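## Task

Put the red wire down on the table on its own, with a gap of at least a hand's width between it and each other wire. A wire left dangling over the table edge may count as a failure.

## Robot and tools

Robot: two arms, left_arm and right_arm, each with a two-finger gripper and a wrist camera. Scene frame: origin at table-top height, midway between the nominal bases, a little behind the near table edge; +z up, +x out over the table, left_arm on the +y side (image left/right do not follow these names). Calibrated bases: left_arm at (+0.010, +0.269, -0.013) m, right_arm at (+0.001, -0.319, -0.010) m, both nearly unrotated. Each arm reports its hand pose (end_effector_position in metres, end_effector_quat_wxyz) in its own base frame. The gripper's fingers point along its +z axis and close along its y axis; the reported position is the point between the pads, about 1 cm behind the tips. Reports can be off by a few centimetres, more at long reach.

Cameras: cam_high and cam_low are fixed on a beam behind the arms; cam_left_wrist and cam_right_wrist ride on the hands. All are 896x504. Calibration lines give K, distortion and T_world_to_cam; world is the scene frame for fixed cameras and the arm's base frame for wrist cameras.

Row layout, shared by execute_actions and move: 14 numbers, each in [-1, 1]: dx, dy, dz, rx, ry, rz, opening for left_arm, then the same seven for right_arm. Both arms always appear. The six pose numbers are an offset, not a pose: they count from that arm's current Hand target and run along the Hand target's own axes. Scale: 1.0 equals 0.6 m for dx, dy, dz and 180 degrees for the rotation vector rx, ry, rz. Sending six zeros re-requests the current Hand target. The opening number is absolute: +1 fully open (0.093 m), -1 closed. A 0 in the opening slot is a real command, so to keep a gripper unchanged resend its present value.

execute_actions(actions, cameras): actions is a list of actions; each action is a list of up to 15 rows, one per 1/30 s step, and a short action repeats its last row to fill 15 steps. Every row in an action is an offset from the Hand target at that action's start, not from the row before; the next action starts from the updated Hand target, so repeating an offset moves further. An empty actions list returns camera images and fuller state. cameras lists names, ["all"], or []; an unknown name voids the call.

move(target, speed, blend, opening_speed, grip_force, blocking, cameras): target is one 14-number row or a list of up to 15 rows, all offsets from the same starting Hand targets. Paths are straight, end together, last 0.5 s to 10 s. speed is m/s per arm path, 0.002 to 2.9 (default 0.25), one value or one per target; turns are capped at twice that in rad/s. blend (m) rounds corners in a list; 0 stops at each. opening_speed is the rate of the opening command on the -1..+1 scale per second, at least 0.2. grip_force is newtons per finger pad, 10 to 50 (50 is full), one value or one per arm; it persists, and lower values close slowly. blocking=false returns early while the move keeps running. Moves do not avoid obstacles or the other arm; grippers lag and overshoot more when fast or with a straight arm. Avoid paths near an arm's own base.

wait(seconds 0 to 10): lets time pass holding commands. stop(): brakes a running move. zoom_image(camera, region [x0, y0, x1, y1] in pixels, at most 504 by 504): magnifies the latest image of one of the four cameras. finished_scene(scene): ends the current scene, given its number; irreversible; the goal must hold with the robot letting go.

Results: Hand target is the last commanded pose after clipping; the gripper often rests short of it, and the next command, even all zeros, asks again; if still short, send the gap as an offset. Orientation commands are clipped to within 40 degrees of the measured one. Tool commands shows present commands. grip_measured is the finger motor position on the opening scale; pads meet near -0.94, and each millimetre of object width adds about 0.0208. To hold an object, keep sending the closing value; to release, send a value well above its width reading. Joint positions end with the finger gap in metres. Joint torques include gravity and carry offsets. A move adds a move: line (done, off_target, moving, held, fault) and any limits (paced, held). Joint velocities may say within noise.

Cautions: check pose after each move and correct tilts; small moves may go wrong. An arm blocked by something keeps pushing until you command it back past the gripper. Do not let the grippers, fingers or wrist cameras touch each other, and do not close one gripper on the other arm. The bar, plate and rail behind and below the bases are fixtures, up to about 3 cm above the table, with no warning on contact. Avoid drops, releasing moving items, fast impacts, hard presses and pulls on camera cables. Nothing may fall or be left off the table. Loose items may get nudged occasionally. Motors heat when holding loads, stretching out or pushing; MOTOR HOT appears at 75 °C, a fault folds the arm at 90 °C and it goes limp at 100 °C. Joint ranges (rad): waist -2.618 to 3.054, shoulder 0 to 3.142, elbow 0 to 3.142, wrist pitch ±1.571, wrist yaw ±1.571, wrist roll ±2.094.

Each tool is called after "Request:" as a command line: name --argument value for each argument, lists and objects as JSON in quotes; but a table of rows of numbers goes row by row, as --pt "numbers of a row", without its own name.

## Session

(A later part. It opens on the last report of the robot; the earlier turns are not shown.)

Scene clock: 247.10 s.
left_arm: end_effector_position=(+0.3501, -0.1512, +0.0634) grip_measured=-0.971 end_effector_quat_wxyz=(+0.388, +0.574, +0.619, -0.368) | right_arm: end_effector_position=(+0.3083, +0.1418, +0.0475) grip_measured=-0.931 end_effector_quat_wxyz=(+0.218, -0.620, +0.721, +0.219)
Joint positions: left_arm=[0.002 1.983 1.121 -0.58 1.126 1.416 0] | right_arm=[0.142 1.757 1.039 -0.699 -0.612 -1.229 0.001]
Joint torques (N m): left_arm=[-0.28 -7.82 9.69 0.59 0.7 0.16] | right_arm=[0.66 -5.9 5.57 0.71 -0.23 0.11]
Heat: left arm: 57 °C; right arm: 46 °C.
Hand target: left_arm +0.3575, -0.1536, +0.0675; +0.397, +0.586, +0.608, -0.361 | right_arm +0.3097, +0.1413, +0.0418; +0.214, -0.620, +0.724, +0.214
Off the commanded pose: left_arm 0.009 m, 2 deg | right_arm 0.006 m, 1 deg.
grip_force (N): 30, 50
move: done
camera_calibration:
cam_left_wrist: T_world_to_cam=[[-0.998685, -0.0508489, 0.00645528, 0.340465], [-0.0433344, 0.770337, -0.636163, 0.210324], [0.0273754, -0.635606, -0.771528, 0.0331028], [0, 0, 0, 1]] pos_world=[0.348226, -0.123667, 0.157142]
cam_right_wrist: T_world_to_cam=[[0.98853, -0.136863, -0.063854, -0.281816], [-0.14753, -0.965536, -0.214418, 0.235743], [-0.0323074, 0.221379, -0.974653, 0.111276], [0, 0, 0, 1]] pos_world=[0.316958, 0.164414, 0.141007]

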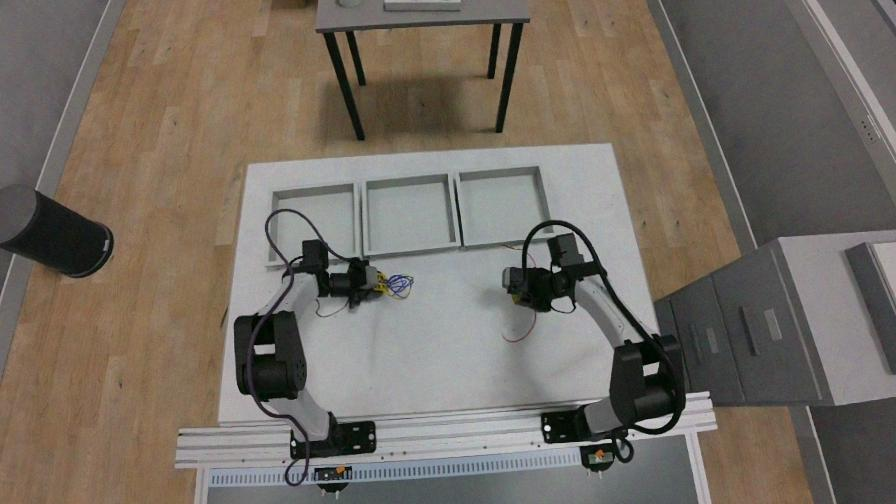

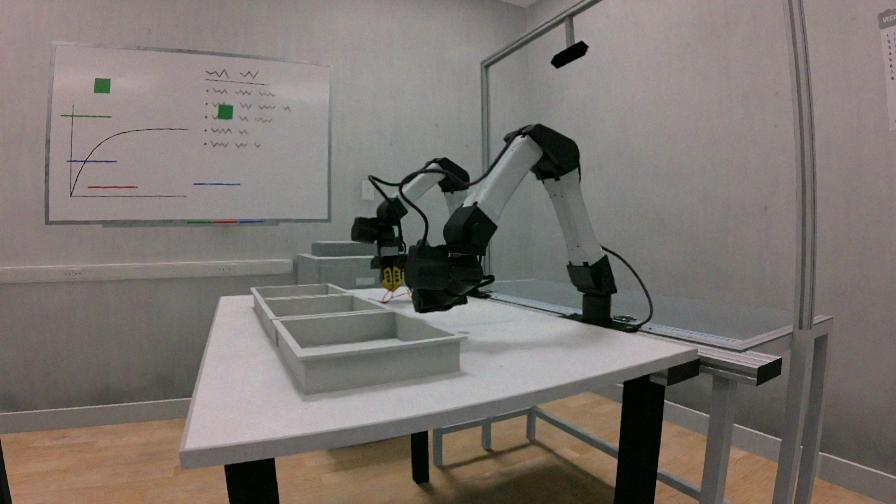

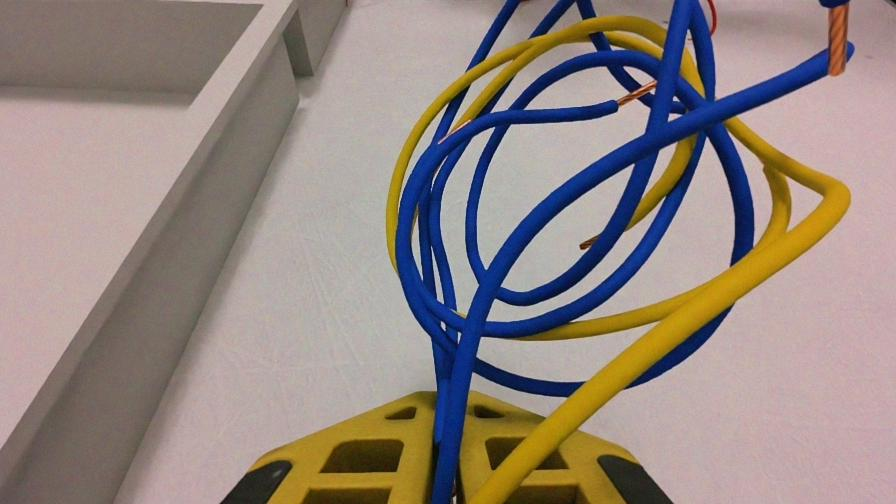

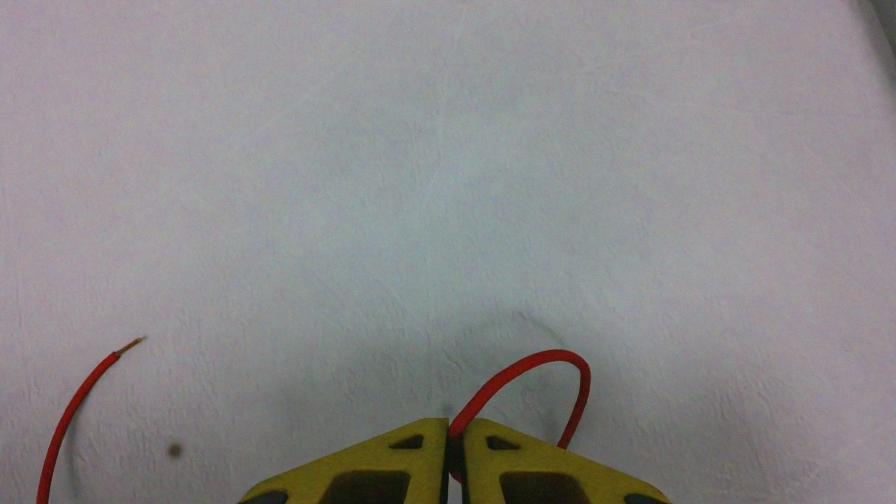

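Request:
move --pt "0.0227 0 0.0107 0 0 0 -1 0.0192 0 0.0272 0 0 0 -0.936" --pt "0.0227 0 0.0107 0 0 0 -0.3 0.0192 0 0.0272 0 0 0 -0.3" --pt "0.0227 0 -0.12 0 0 0 -0.3 0.0192 0 -0.15 0 0 0 -0.3" --speed 0.06 --opening_speed 0.8 --cameras '["all"]'

Scene clock: 263.43 s.
left_arm: end_effector_position=(+0.3466, -0.0849, +0.0830) grip_measured=-0.303 end_effector_quat_wxyz=(+0.389, +0.578, +0.615, -0.369) | right_arm: end_effector_position=(+0.2955, +0.0819, +0.0907) grip_measured=-0.301 end_effector_quat_wxyz=(+0.188, -0.615, +0.730, +0.230)
Joint positions: left_arm=[0.197 2.061 1.321 -1.119 1.113 1.886 0.031] | right_arm=[-0.046 1.716 1.189 -1.085 -0.602 -1.459 0.031]
Joint torques (N m): left_arm=[0.49 -8.34 9.09 -0.13 0.65 0.19] | right_arm=[-0.46 -9.26 8.72 0.11 -0.52 -0.08]
Heat: left arm: 55 °C; right arm: 45 °C.
Hand target: left_arm +0.3534, -0.0827, +0.0859; +0.397, +0.586, +0.608, -0.361 | right_arm +0.3041, +0.0803, +0.1087; +0.214, -0.620, +0.724, +0.214
Off the commanded pose: left_arm 0.008 m, 2 deg | right_arm 0.020 m, 4 deg.
grip_force (N): 30, 50
move: off_target (right_arm)
camera_calibration:
cam_left_wrist: T_world_to_cam=[[-0.999157, -0.0410404, -0.000214544, 0.341732], [-0.0314416, 0.768808, -0.638706, 0.167514], [0.0263777, -0.638162, -0.76945, 0.0904171], [0, 0, 0, 1]] pos_world=[0.344326, -0.0570605, 0.176637]
cam_right_wrist: T_world_to_cam=[[0.982735, -0.139439, -0.121608, -0.267408], [-0.160205, -0.970103, -0.182302, 0.186366], [-0.0925528, 0.198636, -0.975693, 0.186035], [0, 0, 0, 1]] pos_world=[0.309866, 0.106554, 0.182969]

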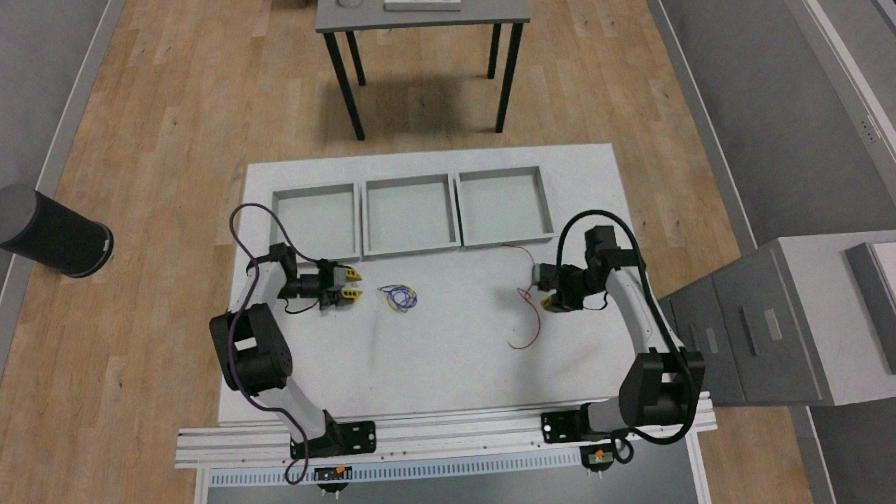

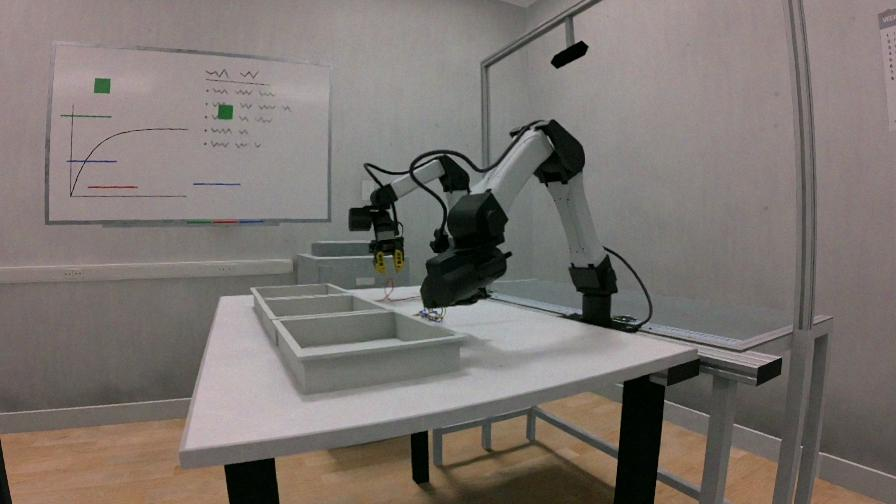

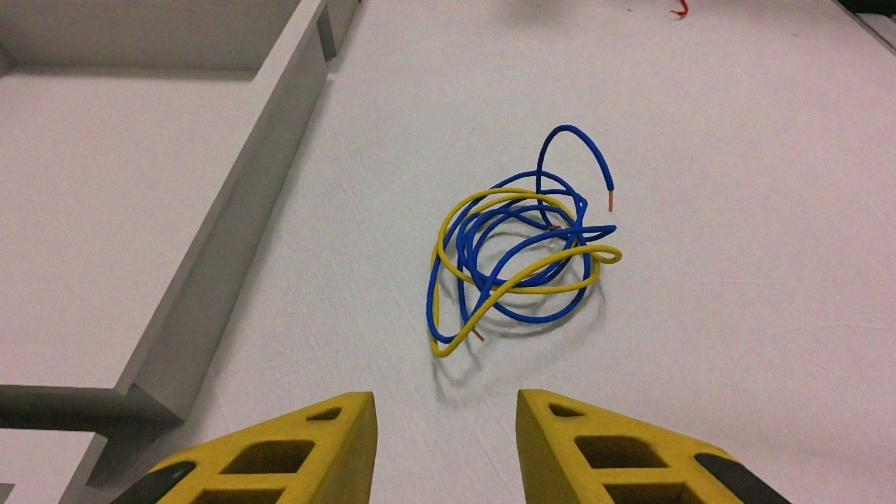

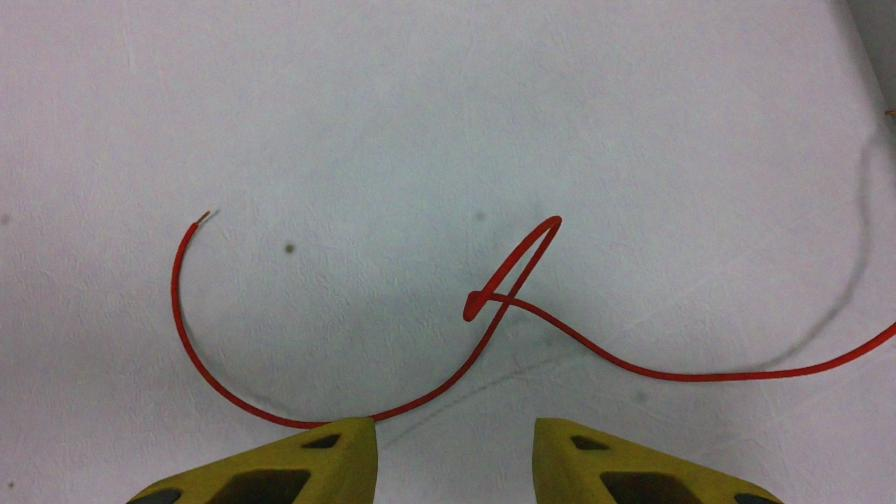

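Request:
finished_scene --scene 1

The scene is finished: the task was done.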